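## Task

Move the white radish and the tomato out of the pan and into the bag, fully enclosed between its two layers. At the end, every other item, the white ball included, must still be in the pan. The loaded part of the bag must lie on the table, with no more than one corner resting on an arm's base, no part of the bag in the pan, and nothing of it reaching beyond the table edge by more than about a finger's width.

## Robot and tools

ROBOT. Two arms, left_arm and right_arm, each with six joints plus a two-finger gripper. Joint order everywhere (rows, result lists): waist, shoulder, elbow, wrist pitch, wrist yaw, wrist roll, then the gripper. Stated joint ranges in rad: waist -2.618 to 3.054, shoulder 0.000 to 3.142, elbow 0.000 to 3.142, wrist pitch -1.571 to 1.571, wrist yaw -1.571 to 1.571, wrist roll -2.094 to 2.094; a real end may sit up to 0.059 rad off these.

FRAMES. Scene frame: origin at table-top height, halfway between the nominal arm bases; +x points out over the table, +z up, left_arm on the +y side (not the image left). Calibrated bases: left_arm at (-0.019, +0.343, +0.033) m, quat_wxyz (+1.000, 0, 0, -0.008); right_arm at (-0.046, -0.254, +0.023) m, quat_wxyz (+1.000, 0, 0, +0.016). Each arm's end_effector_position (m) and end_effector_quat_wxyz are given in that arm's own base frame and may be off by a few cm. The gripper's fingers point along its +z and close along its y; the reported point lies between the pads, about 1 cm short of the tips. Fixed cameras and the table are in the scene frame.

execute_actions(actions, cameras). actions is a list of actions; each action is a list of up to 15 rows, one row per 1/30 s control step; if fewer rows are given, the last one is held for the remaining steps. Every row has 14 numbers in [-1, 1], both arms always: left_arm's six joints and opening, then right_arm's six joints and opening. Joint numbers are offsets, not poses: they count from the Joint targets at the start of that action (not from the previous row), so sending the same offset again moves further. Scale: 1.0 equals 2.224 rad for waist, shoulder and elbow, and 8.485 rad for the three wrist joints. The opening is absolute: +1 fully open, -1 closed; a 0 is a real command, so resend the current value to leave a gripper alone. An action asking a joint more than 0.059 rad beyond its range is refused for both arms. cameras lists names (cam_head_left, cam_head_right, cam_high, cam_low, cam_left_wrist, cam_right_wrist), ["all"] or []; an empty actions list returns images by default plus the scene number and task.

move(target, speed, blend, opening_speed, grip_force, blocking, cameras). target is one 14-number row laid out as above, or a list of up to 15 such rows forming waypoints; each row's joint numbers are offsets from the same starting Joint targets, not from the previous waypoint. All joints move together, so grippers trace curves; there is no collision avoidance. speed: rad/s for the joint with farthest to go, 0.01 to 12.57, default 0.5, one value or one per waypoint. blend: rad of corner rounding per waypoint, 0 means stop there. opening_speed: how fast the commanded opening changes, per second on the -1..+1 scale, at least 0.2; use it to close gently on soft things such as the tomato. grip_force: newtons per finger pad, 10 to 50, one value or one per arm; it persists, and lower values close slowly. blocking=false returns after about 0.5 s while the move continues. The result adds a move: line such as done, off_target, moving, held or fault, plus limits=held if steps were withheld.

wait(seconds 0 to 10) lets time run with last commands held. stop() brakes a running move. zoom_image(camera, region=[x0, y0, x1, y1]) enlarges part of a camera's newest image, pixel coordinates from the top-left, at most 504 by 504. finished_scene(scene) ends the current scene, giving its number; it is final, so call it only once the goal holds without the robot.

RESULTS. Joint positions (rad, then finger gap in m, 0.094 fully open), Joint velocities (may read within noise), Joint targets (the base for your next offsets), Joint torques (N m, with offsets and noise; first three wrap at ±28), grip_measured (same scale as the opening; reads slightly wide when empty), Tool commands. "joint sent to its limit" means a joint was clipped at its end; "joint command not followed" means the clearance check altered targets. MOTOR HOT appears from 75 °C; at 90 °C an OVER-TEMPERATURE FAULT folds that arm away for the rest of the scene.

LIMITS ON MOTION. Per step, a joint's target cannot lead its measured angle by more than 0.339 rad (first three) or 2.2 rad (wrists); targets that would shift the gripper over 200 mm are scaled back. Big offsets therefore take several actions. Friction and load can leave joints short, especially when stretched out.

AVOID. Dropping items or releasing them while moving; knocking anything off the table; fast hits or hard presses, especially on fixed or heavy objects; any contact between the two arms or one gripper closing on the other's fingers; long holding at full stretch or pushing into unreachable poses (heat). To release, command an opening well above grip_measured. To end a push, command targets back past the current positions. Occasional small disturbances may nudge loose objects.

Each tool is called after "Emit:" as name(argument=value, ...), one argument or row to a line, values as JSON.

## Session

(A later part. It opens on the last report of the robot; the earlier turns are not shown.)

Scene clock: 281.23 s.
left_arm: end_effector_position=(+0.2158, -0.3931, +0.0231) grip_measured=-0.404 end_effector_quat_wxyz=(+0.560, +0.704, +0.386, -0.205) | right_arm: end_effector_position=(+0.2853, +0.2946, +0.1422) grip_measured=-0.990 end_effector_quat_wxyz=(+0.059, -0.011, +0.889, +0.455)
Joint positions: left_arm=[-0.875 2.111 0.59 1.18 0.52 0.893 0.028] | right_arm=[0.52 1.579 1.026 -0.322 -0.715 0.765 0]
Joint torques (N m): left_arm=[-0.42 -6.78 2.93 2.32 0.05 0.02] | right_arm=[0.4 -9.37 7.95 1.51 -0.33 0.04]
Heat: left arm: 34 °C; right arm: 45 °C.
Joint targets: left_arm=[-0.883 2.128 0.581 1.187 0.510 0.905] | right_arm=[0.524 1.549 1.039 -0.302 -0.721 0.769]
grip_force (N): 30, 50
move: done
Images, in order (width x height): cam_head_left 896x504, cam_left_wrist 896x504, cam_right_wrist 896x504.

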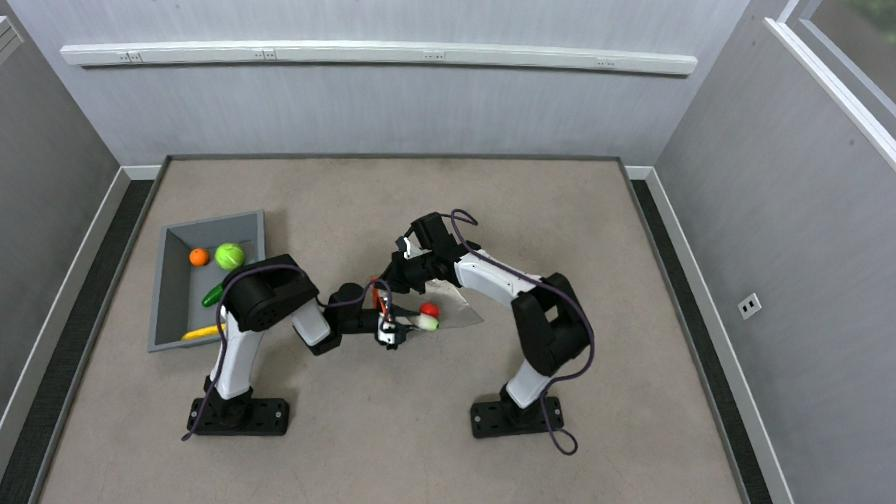

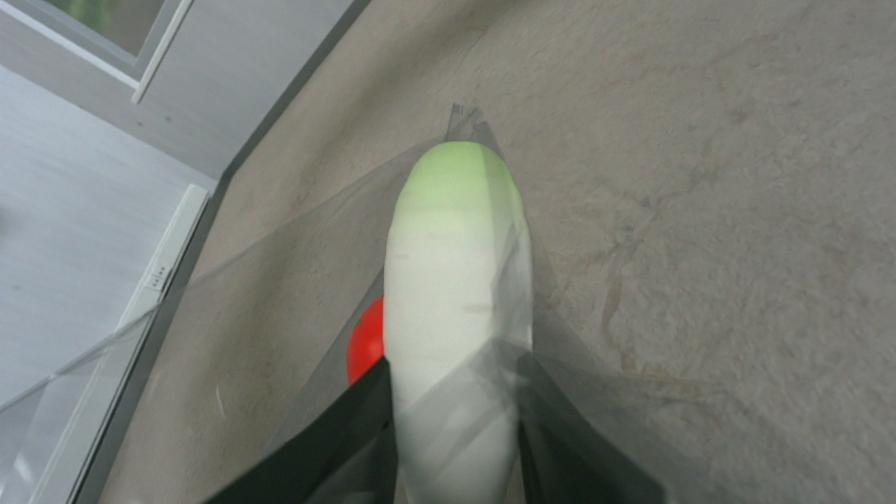

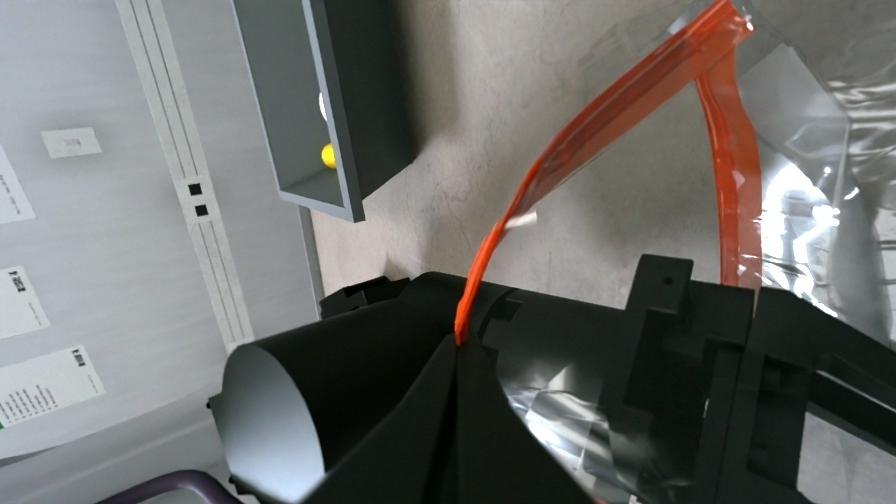

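Emit:
move(
  target=[
    [0,0.038,0,0.0100,0,0,-0.6,0,0,0,0,0,0,-1.0],
    [0,0.038,0,0.0100,0,0,-0.05,0,0,0,0,0,0,-1.0],
  ],
  speed=0.1,
  opening_speed=0.3,
  cameras=["cam_head_left","cam_left_wrist","cam_right_wrist","cam_low"],
)

Emit:
zoom_image(
  camera="cam_low",
  region=[400, 220, 580, 340],
)

Scene clock: 285.10 s.
left_arm: end_effector_position=(+0.2152, -0.3924, +0.0089) grip_measured=-0.052 end_effector_quat_wxyz=(+0.565, +0.702, +0.382, -0.204) | right_arm: end_effector_position=(+0.2853, +0.2946, +0.1422) grip_measured=-0.990 end_effector_quat_wxyz=(+0.059, -0.011, +0.889, +0.455)
Joint positions: left_arm=[-0.875 2.194 0.59 1.278 0.52 0.893 0.045] | right_arm=[0.52 1.579 1.026 -0.322 -0.715 0.765 0]
Joint torques (N m): left_arm=[-0.4 -6.93 2.39 2.19 0.02 0.02] | right_arm=[0.4 -9.37 7.98 1.52 -0.33 0.04]
Heat: left arm: 34 °C; right arm: 45 °C.
Joint targets: left_arm=[-0.883 2.213 0.581 1.272 0.510 0.905] | right_arm=[0.524 1.549 1.039 -0.302 -0.721 0.769]
grip_force (N): 30, 50
move: done
Images, in order (width x height): cam_head_left 896x504, cam_low 896x504, cam_left_wrist 896x504, cam_right_wrist 896x504.

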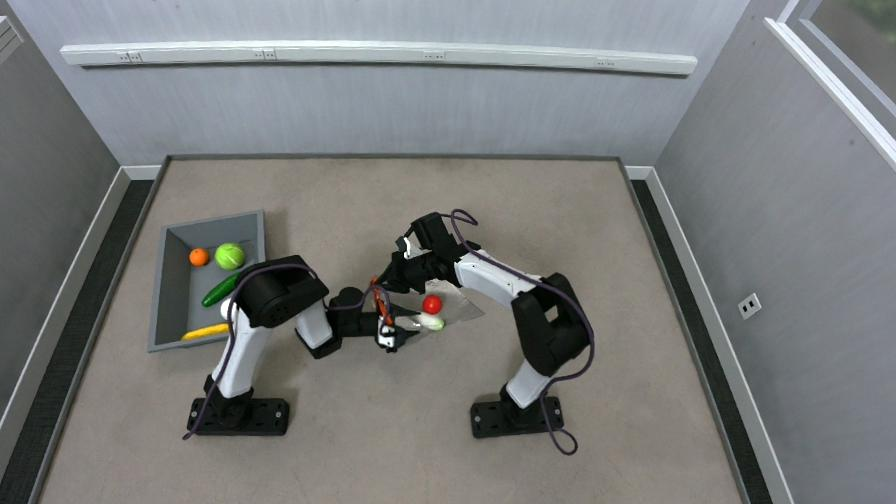

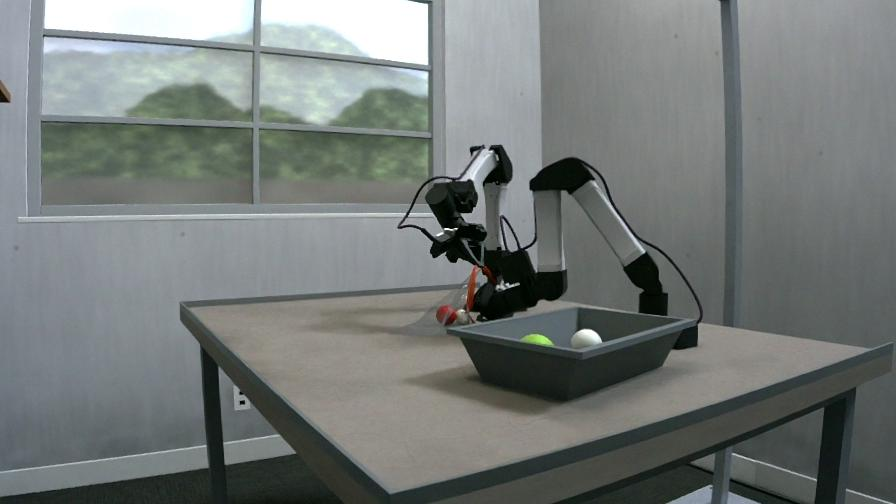

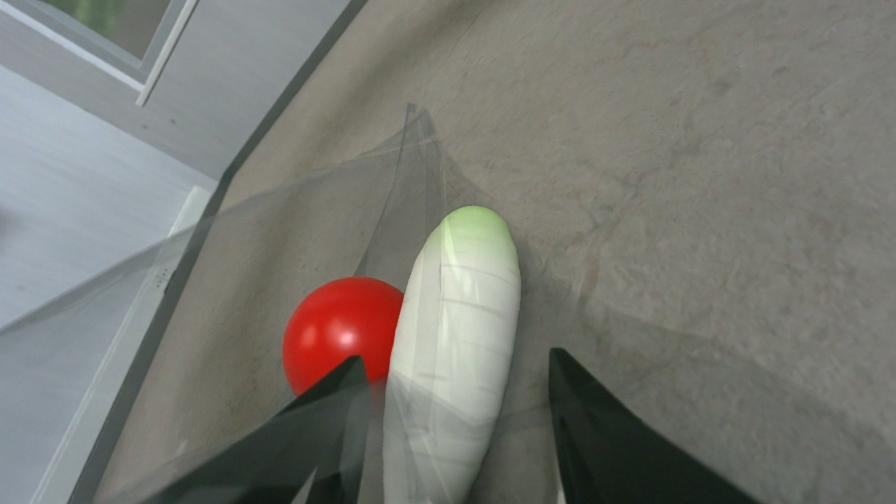

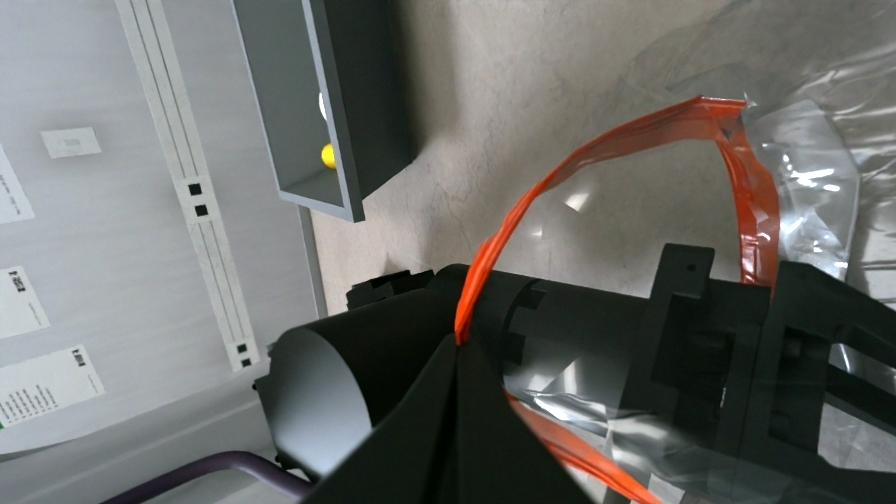

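Scaled by 2.800 from the camera's 896x504 image, which has a finer 1280x720 frame.

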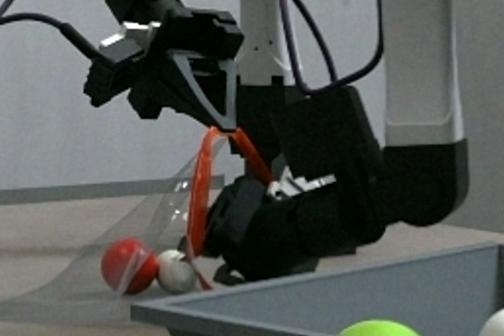

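Emit:
move(
  target=[
    [0.0621,-0.0809,-0.1196,0.0136,0,0,-0.05,0,0,0,0,0,0,-1.0],
    [0.1520,-0.2608,-0.2230,-0.0064,0,0,-0.05,0,0,0,0,0,0,-1.0],
  ],
  speed=[0.12,0.25],
  blend=0.05,
  cameras=["cam_head_left","cam_left_wrist","cam_right_wrist","cam_low"],
)

Emit:
zoom_image(
  camera="cam_head_left",
  region=[300, 220, 500, 360],
)

Scene clock: 290.20 s.
left_arm: end_effector_position=(+0.2260, -0.2404, +0.0631) grip_measured=-0.052 end_effector_quat_wxyz=(+0.595, +0.630, +0.487, -0.108) | right_arm: end_effector_position=(+0.2853, +0.2946, +0.1422) grip_measured=-0.990 end_effector_quat_wxyz=(+0.059, -0.011, +0.889, +0.455)
Joint positions: left_arm=[-0.551 1.648 0.094 1.239 0.52 0.893 0.045] | right_arm=[0.52 1.579 1.026 -0.322 -0.715 0.765 0]
Joint torques (N m): left_arm=[0.68 -5.23 2.71 2.03 0.03 0.02] | right_arm=[0.42 -9.39 7.95 1.51 -0.33 0.04]
Heat: left arm: 35 °C; right arm: 45 °C.
Joint targets: left_arm=[-0.545 1.633 0.084 1.217 0.510 0.905] | right_arm=[0.524 1.549 1.039 -0.302 -0.721 0.769]
grip_force (N): 30, 50
move: done
Images, in order (width x height): cam_head_left 896x504, cam_low 896x504, cam_left_wrist 896x504, cam_right_wrist 896x504.

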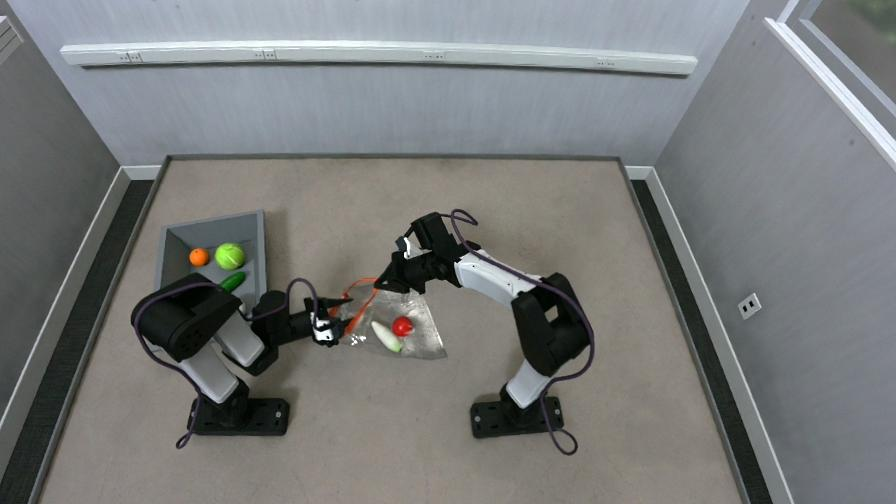

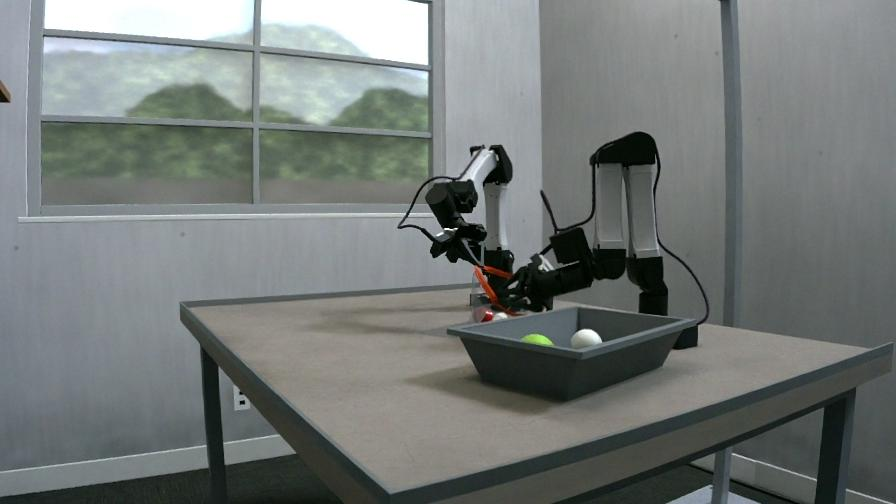

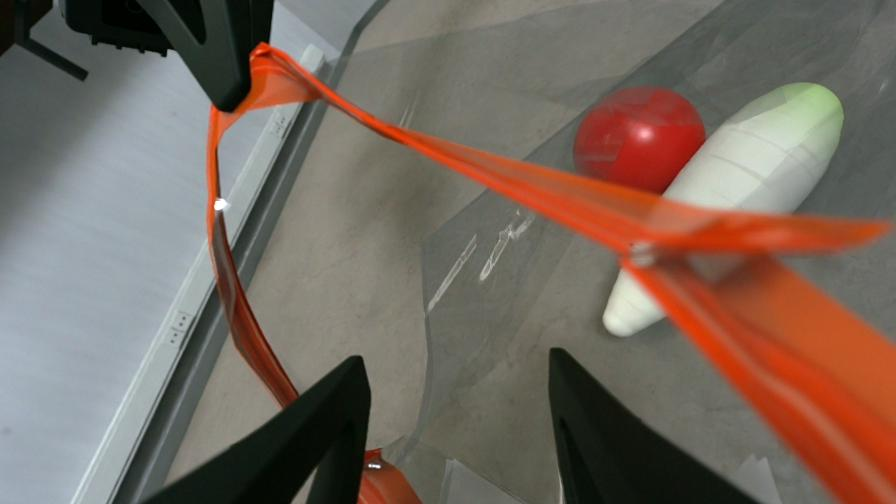

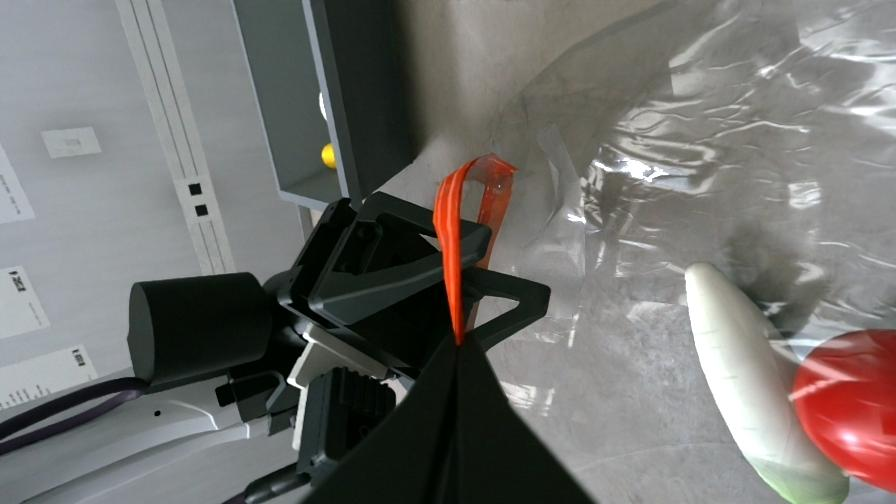

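Scaled by 2.520 from the camera's 896x504 image, which has a finer 1280x720 frame.

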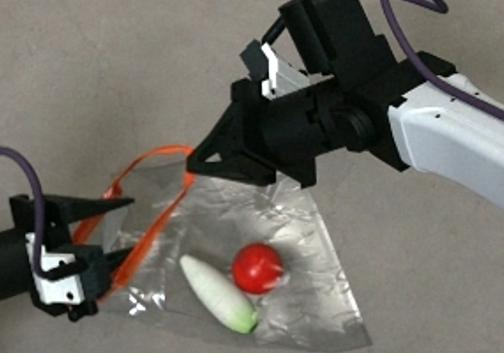

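Emit:
move(
  target=[0.0,-0.135,0,0,0,0,-0.05,0,0,0,0,0,0,-1.0],
  speed=0.15,
  cameras=["cam_head_left","cam_left_wrist","cam_right_wrist","cam_low"],
)

Emit:
zoom_image(
  camera="cam_head_left",
  region=[300, 220, 500, 360],
)

Scene clock: 293.60 s.
left_arm: end_effector_position=(+0.2273, -0.2411, +0.1532) grip_measured=-0.052 end_effector_quat_wxyz=(+0.699, +0.591, +0.398, -0.065) | right_arm: end_effector_position=(+0.2853, +0.2947, +0.1422) grip_measured=-0.990 end_effector_quat_wxyz=(+0.059, -0.011, +0.889, +0.455)
Joint positions: left_arm=[-0.551 1.345 0.094 1.233 0.52 0.893 0.045] | right_arm=[0.52 1.579 1.026 -0.322 -0.715 0.765 0]
Joint torques (N m): left_arm=[0.72 -3.81 4.6 2.1 -0.07 0.01] | right_arm=[0.4 -9.39 7.94 1.51 -0.33 0.04]
Heat: left arm: 35 °C; right arm: 45 °C.
Joint targets: left_arm=[-0.545 1.332 0.084 1.217 0.510 0.905] | right_arm=[0.524 1.549 1.039 -0.302 -0.721 0.769]
grip_force (N): 30, 50
move: done
Images, in order (width x height): cam_head_left 896x504, cam_low 896x504, cam_left_wrist 896x504, cam_right_wrist 896x504.

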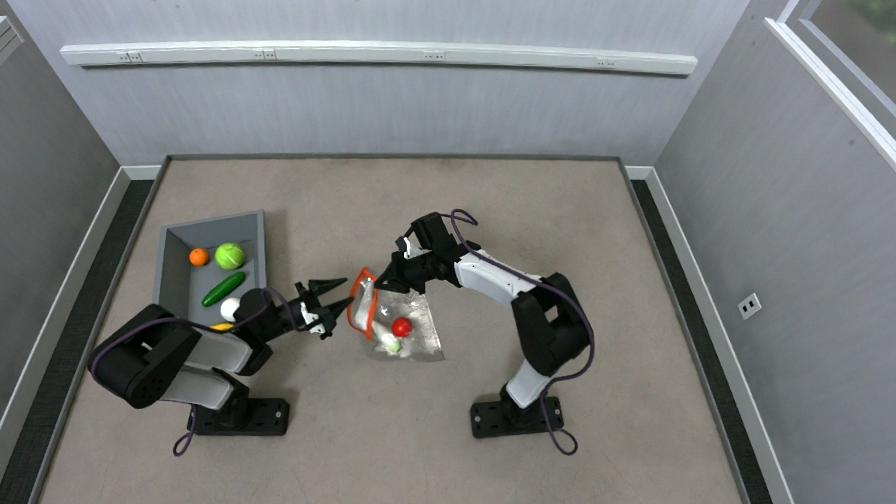

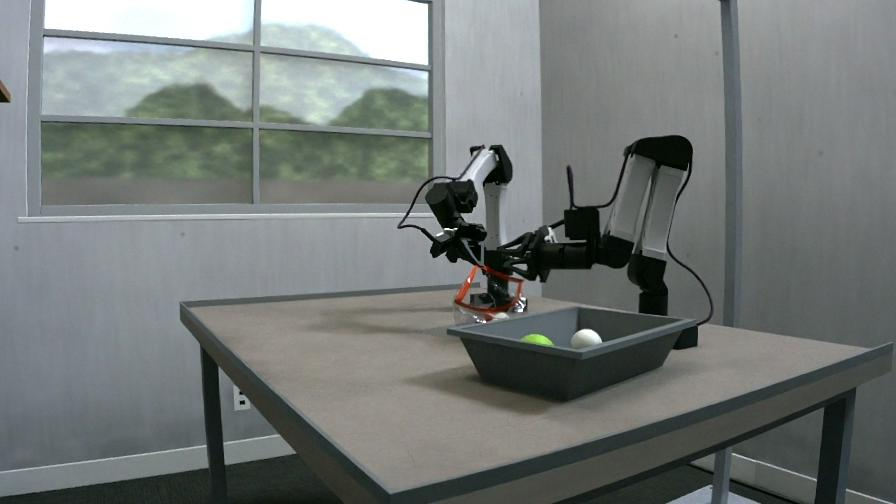

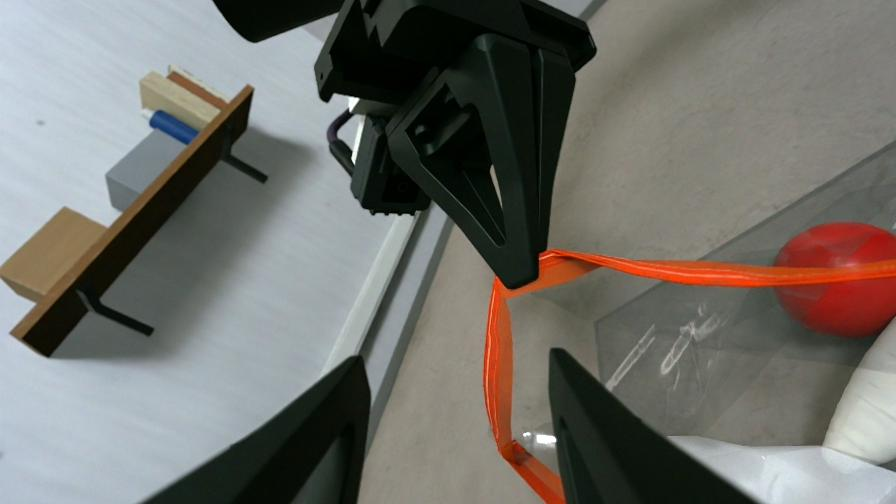

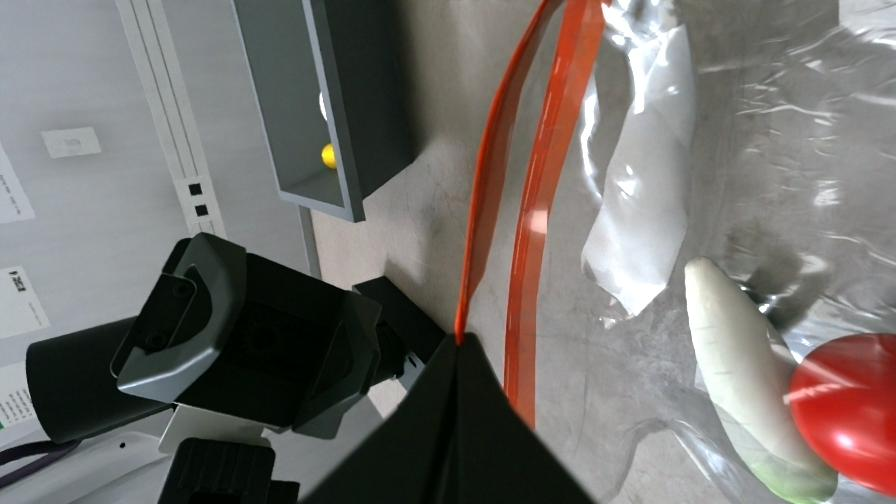

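Scaled by 2.520 from the camera's 896x504 image, which has a finer 1280x720 frame.

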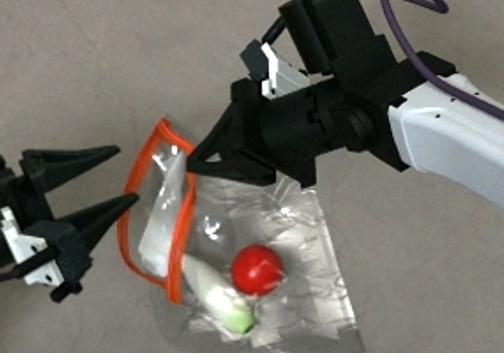

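Emit:
move(
  target=[
    [0.25,-0.06,0,0,0,0,-0.05,0.03,0.08,-0.02,0.022,0,0,-1.0],
    [0.25,-0.06,0,0,0,0,-0.05,0.0454,0.1960,-0.0414,0.0598,0,0,-1.0],
  ],
  speed=[0.4,0.15],
  blend=0.05,
  cameras=["cam_head_left","cam_right_wrist","cam_low"],
)

Emit:
zoom_image(
  camera="cam_head_left",
  region=[300, 220, 500, 360],
)

Emit:
zoom_image(
  camera="cam_low",
  region=[400, 220, 580, 340],
)

Scene clock: 298.87 s.
left_arm: end_effector_position=(+0.3124, -0.0848, +0.1926) grip_measured=-0.052 end_effector_quat_wxyz=(+0.724, +0.449, +0.498, +0.160) | right_arm: end_effector_position=(+0.2920, +0.3479, +0.0261) grip_measured=-0.990 end_effector_quat_wxyz=(+0.050, -0.061, +0.881, +0.466)
Joint positions: left_arm=[0.005 1.211 0.094 1.232 0.519 0.894 0.045] | right_arm=[0.618 1.972 0.95 0.186 -0.715 0.765 0]
Joint torques (N m): left_arm=[0.7 -3.21 5.27 2.05 -0.1 0.01] | right_arm=[0.61 -7.65 5.18 1.58 -0.32 0.04]
Heat: left arm: 35 °C; right arm: 45 °C.
Joint targets: left_arm=[0.012 1.199 0.084 1.217 0.510 0.905] | right_arm=[0.624 1.986 0.947 0.205 -0.721 0.769]
grip_force (N): 30, 50
move: done
Images, in order (width x height): cam_head_left 896x504, cam_low 896x504, cam_right_wrist 896x504.

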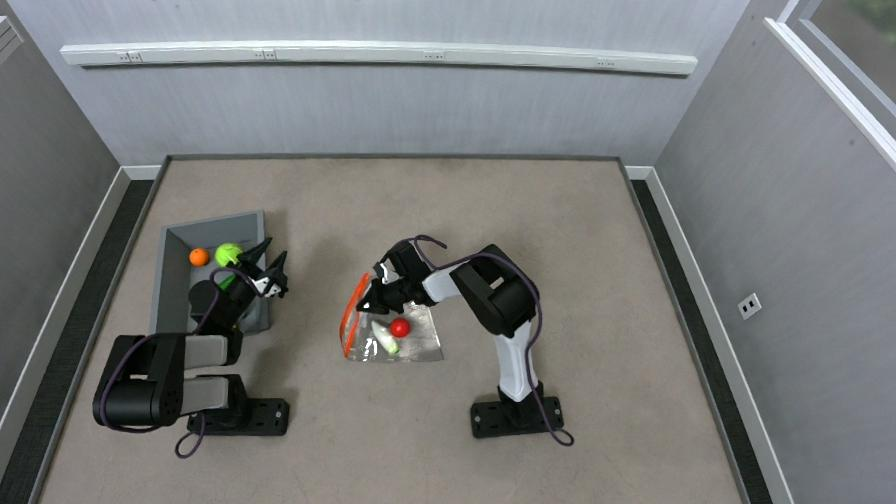

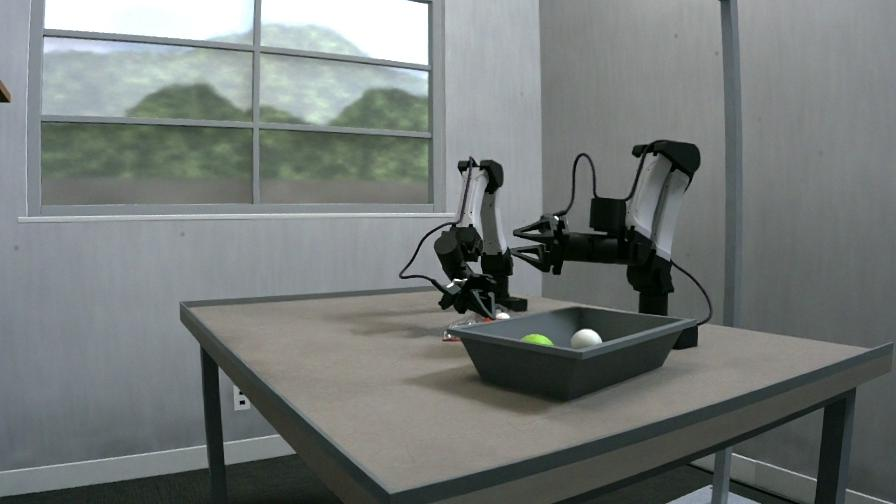

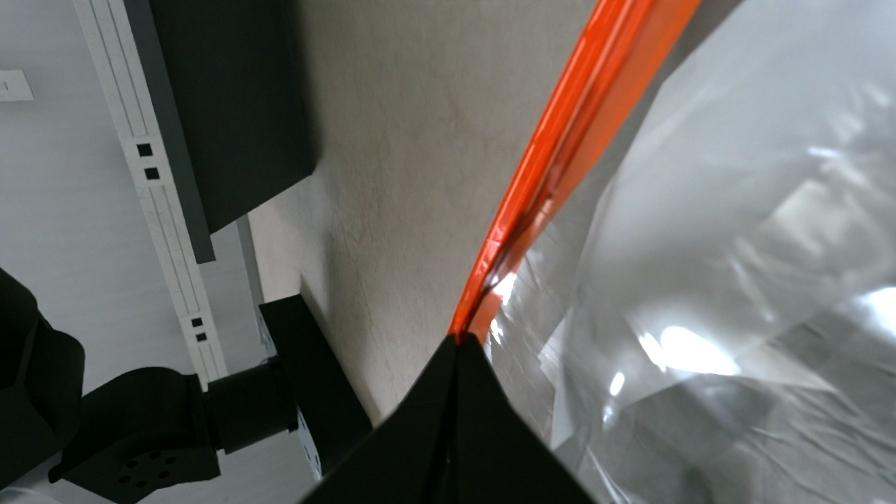

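Scaled by 2.520 from the camera's 896x504 image, which has a finer 1280x720 frame.

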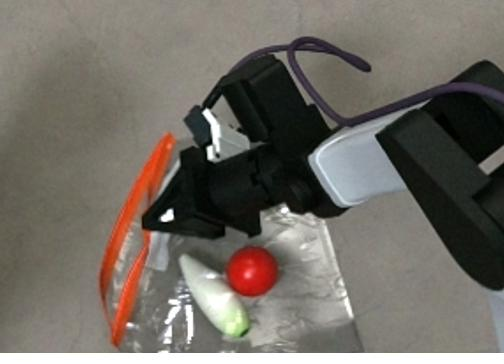

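Scaled by 2.800 from the camera's 896x504 image, which has a finer 1280x720 frame.

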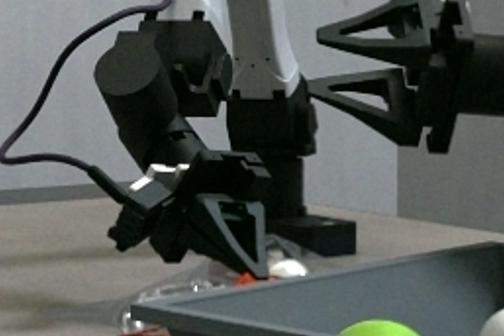

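Emit:
move(
  target=[
    [0,0,0,0,0,0,-0.05,0,0.018,0,0,0,0,-1.0],
    [0,0,0,0,0,0,-0.05,0,0.018,0,0,0,0,-0.5],
  ],
  speed=0.1,
  opening_speed=0.5,
  cameras=["cam_head_left","cam_right_wrist"],
)

Scene clock: 301.13 s.
left_arm: end_effector_position=(+0.3124, -0.0848, +0.1926) grip_measured=-0.052 end_effector_quat_wxyz=(+0.724, +0.449, +0.498, +0.160) | right_arm: end_effector_position=(+0.2894, +0.3460, +0.0104) grip_measured=-0.501 end_effector_quat_wxyz=(+0.037, -0.055, +0.887, +0.458)
Joint positions: left_arm=[0.005 1.211 0.094 1.232 0.519 0.894 0.045] | right_arm=[0.618 2.011 0.95 0.188 -0.715 0.765 0.023]
Joint torques (N m): left_arm=[0.69 -3.19 5.27 2.04 -0.11 0.02] | right_arm=[0.61 -7.68 4.98 1.49 -0.33 0.04]
Heat: left arm: 35 °C; right arm: 45 °C.
Joint targets: left_arm=[0.012 1.199 0.084 1.217 0.510 0.905] | right_arm=[0.624 2.026 0.947 0.205 -0.721 0.769]
grip_force (N): 30, 50
move: done
Images, in order (width x height): cam_head_left 896x504, cam_right_wrist 896x504.

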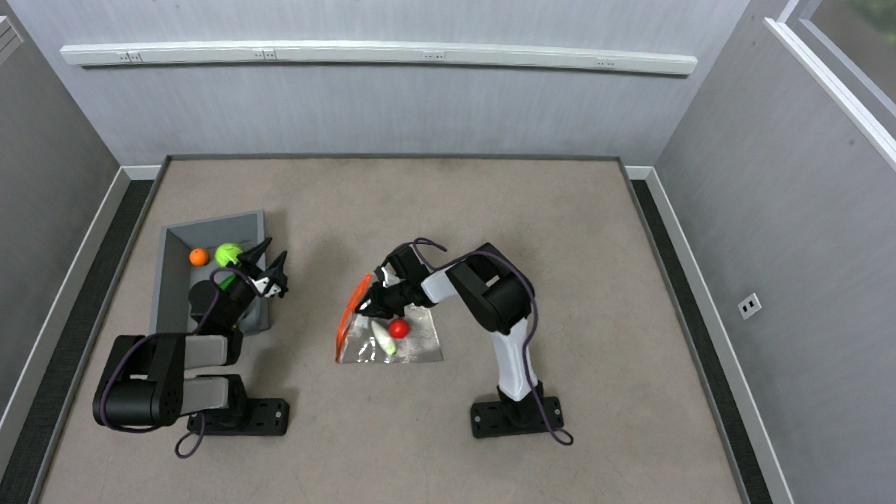

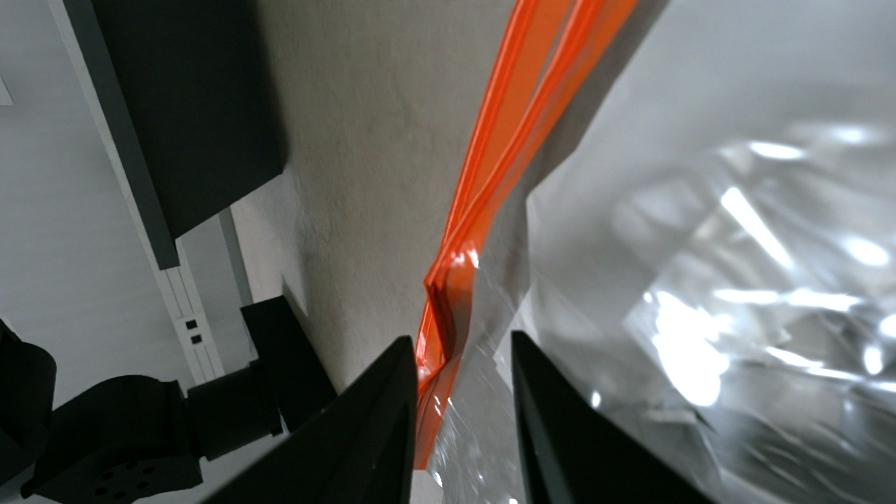

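Emit:
move(
  target=[0,0,0,0,0,0,-0.05,-0.01,-0.05,0,0,0,0,-0.3],
  speed=0.1,
  cameras=["cam_head_left","cam_right_wrist"],
)

Scene clock: 302.93 s.
left_arm: end_effector_position=(+0.3124, -0.0848, +0.1926) grip_measured=-0.052 end_effector_quat_wxyz=(+0.724, +0.449, +0.498, +0.160) | right_arm: end_effector_position=(+0.2966, +0.3460, +0.0319) grip_measured=-0.301 end_effector_quat_wxyz=(+0.059, -0.060, +0.879, +0.469)
Joint positions: left_arm=[0.005 1.211 0.094 1.232 0.519 0.894 0.045] | right_arm=[0.609 1.96 0.95 0.189 -0.715 0.765 0.033]
Joint torques (N m): left_arm=[0.7 -3.21 5.29 2.04 -0.11 0.01] | right_arm=[-0.13 -12.74 5.24 1.51 -0.32 0.04]
Heat: left arm: 35 °C; right arm: 45 °C.
Joint targets: left_arm=[0.012 1.199 0.084 1.217 0.510 0.905] | right_arm=[0.602 1.915 0.947 0.205 -0.721 0.769]
grip_force (N): 30, 50
move: off_target (right_arm); right_arm: the shoulder is farthest, 0.045 rad from its target
Images, in order (width x height): cam_head_left 896x504, cam_right_wrist 896x504.

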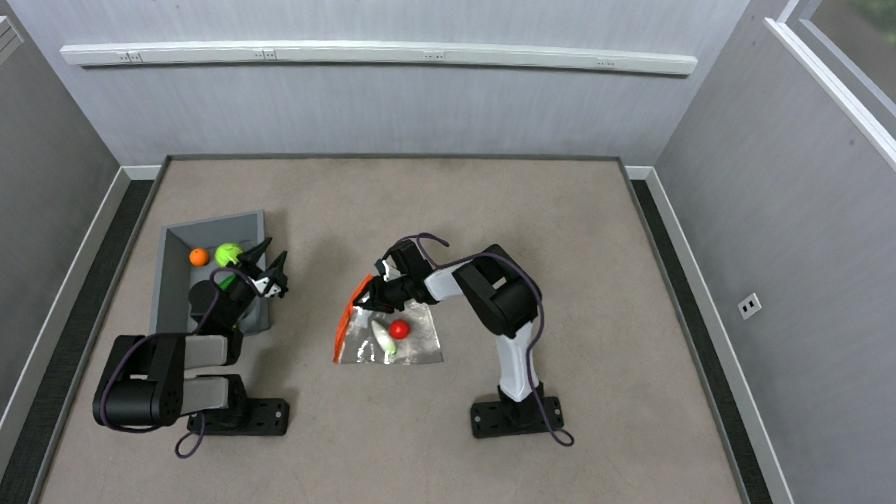

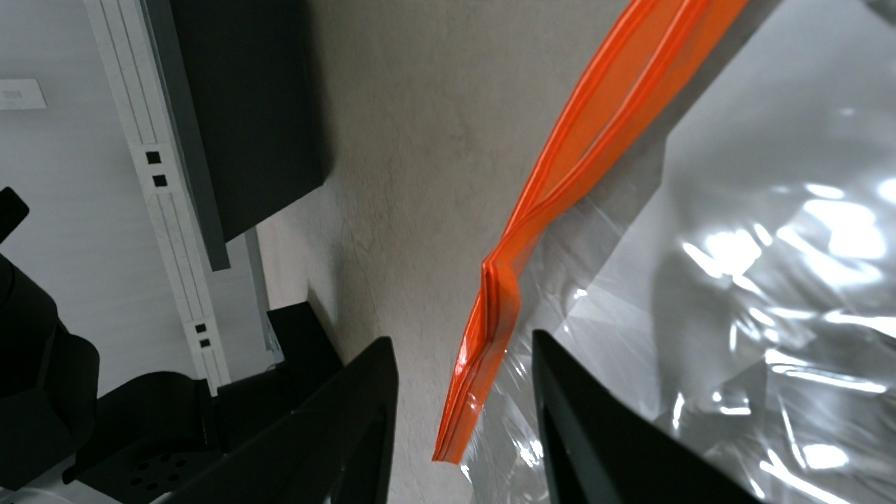

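Emit:
move(
  target=[0,0,0,0,0,0,-0.05,-0.05,-0.18,0,0,0,0,-0.3],
  speed=0.4,
  cameras=["cam_head_left","cam_head_right","cam_right_wrist","cam_low","cam_high"],
)

Emit:
zoom_image(
  camera="cam_head_left",
  region=[120, 180, 500, 400],
)

Emit:
zoom_image(
  camera="cam_head_left",
  region=[310, 240, 470, 380],
)

Scene clock: 304.63 s.
left_arm: end_effector_position=(+0.3124, -0.0848, +0.1926) grip_measured=-0.052 end_effector_quat_wxyz=(+0.724, +0.449, +0.498, +0.160) | right_arm: end_effector_position=(+0.3309, +0.3088, +0.2099) grip_measured=-0.301 end_effector_quat_wxyz=(+0.246, -0.087, +0.800, +0.541)
Joint positions: left_arm=[0.005 1.211 0.094 1.232 0.519 0.894 0.045] | right_arm=[0.496 1.541 0.947 0.194 -0.715 0.765 0.033]
Joint torques (N m): left_arm=[0.68 -3.21 5.24 2.05 -0.11 0.02] | right_arm=[-0.46 -8.95 7.02 1.79 -0.22 0.03]
Heat: left arm: 36 °C; right arm: 45 °C.
Joint targets: left_arm=[0.012 1.199 0.084 1.217 0.510 0.905] | right_arm=[0.491 1.514 0.947 0.205 -0.721 0.769]
grip_force (N): 30, 50
move: done
Images, in order (width x height): cam_head_left 896x504, cam_head_right 896x504, cam_high 896x504, cam_low 896x504, cam_right_wrist 896x504.

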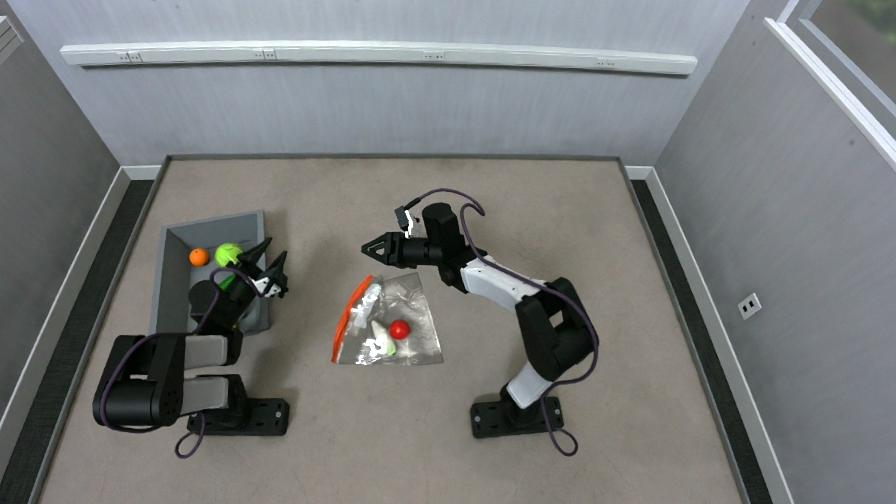

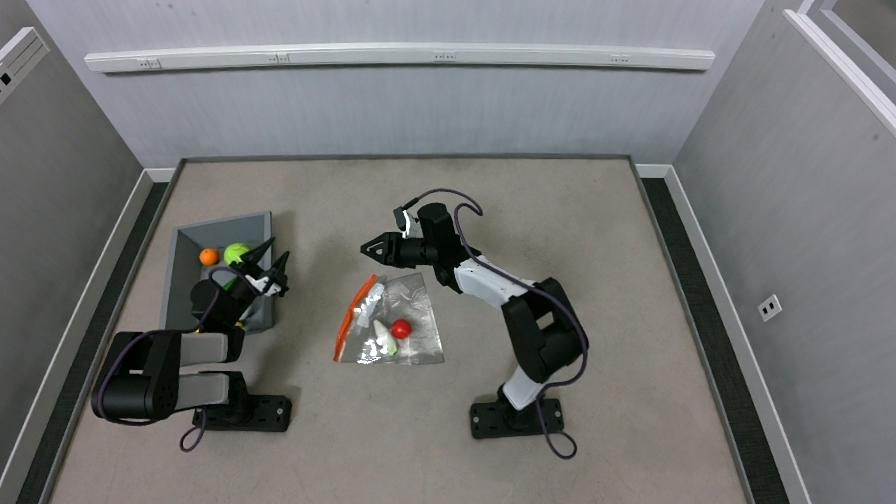

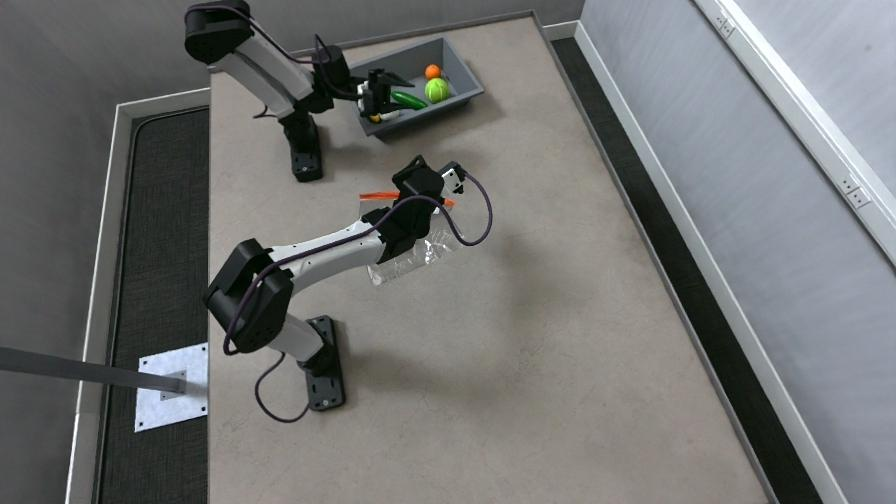

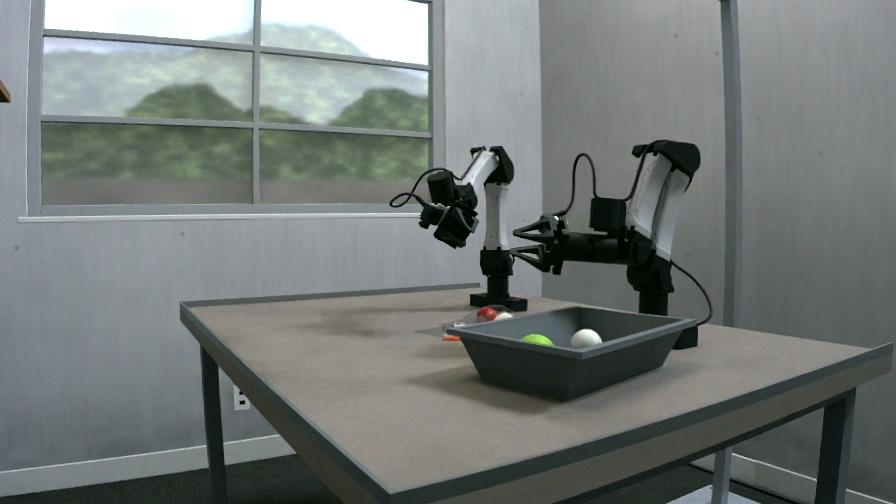

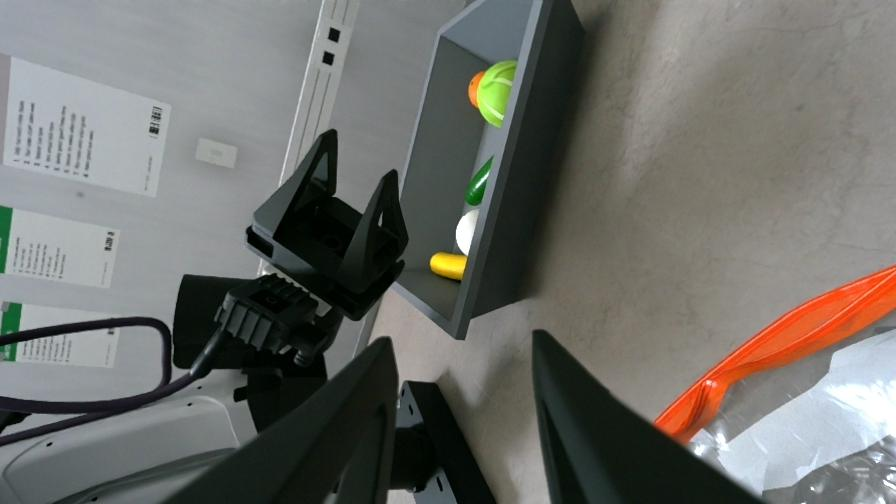

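Scaled by 1.326 from the camera's 896x504 image, which has a finer 1280x720 frame.

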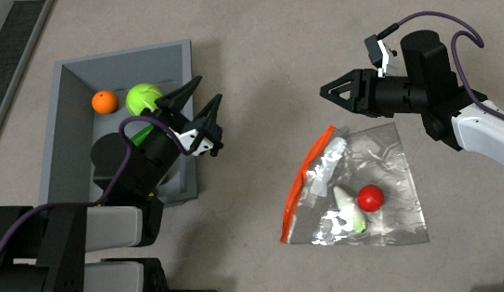

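Scaled by 3.150 from the camera's 896x504 image, which has a finer 1280x720 frame.

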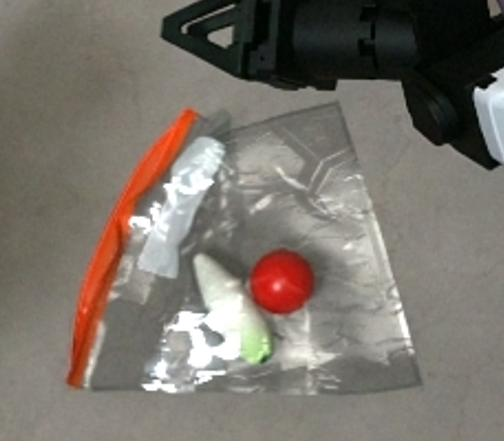

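Emit:
finished_scene(
  scene=1,
)

The scene is finished: the task was done.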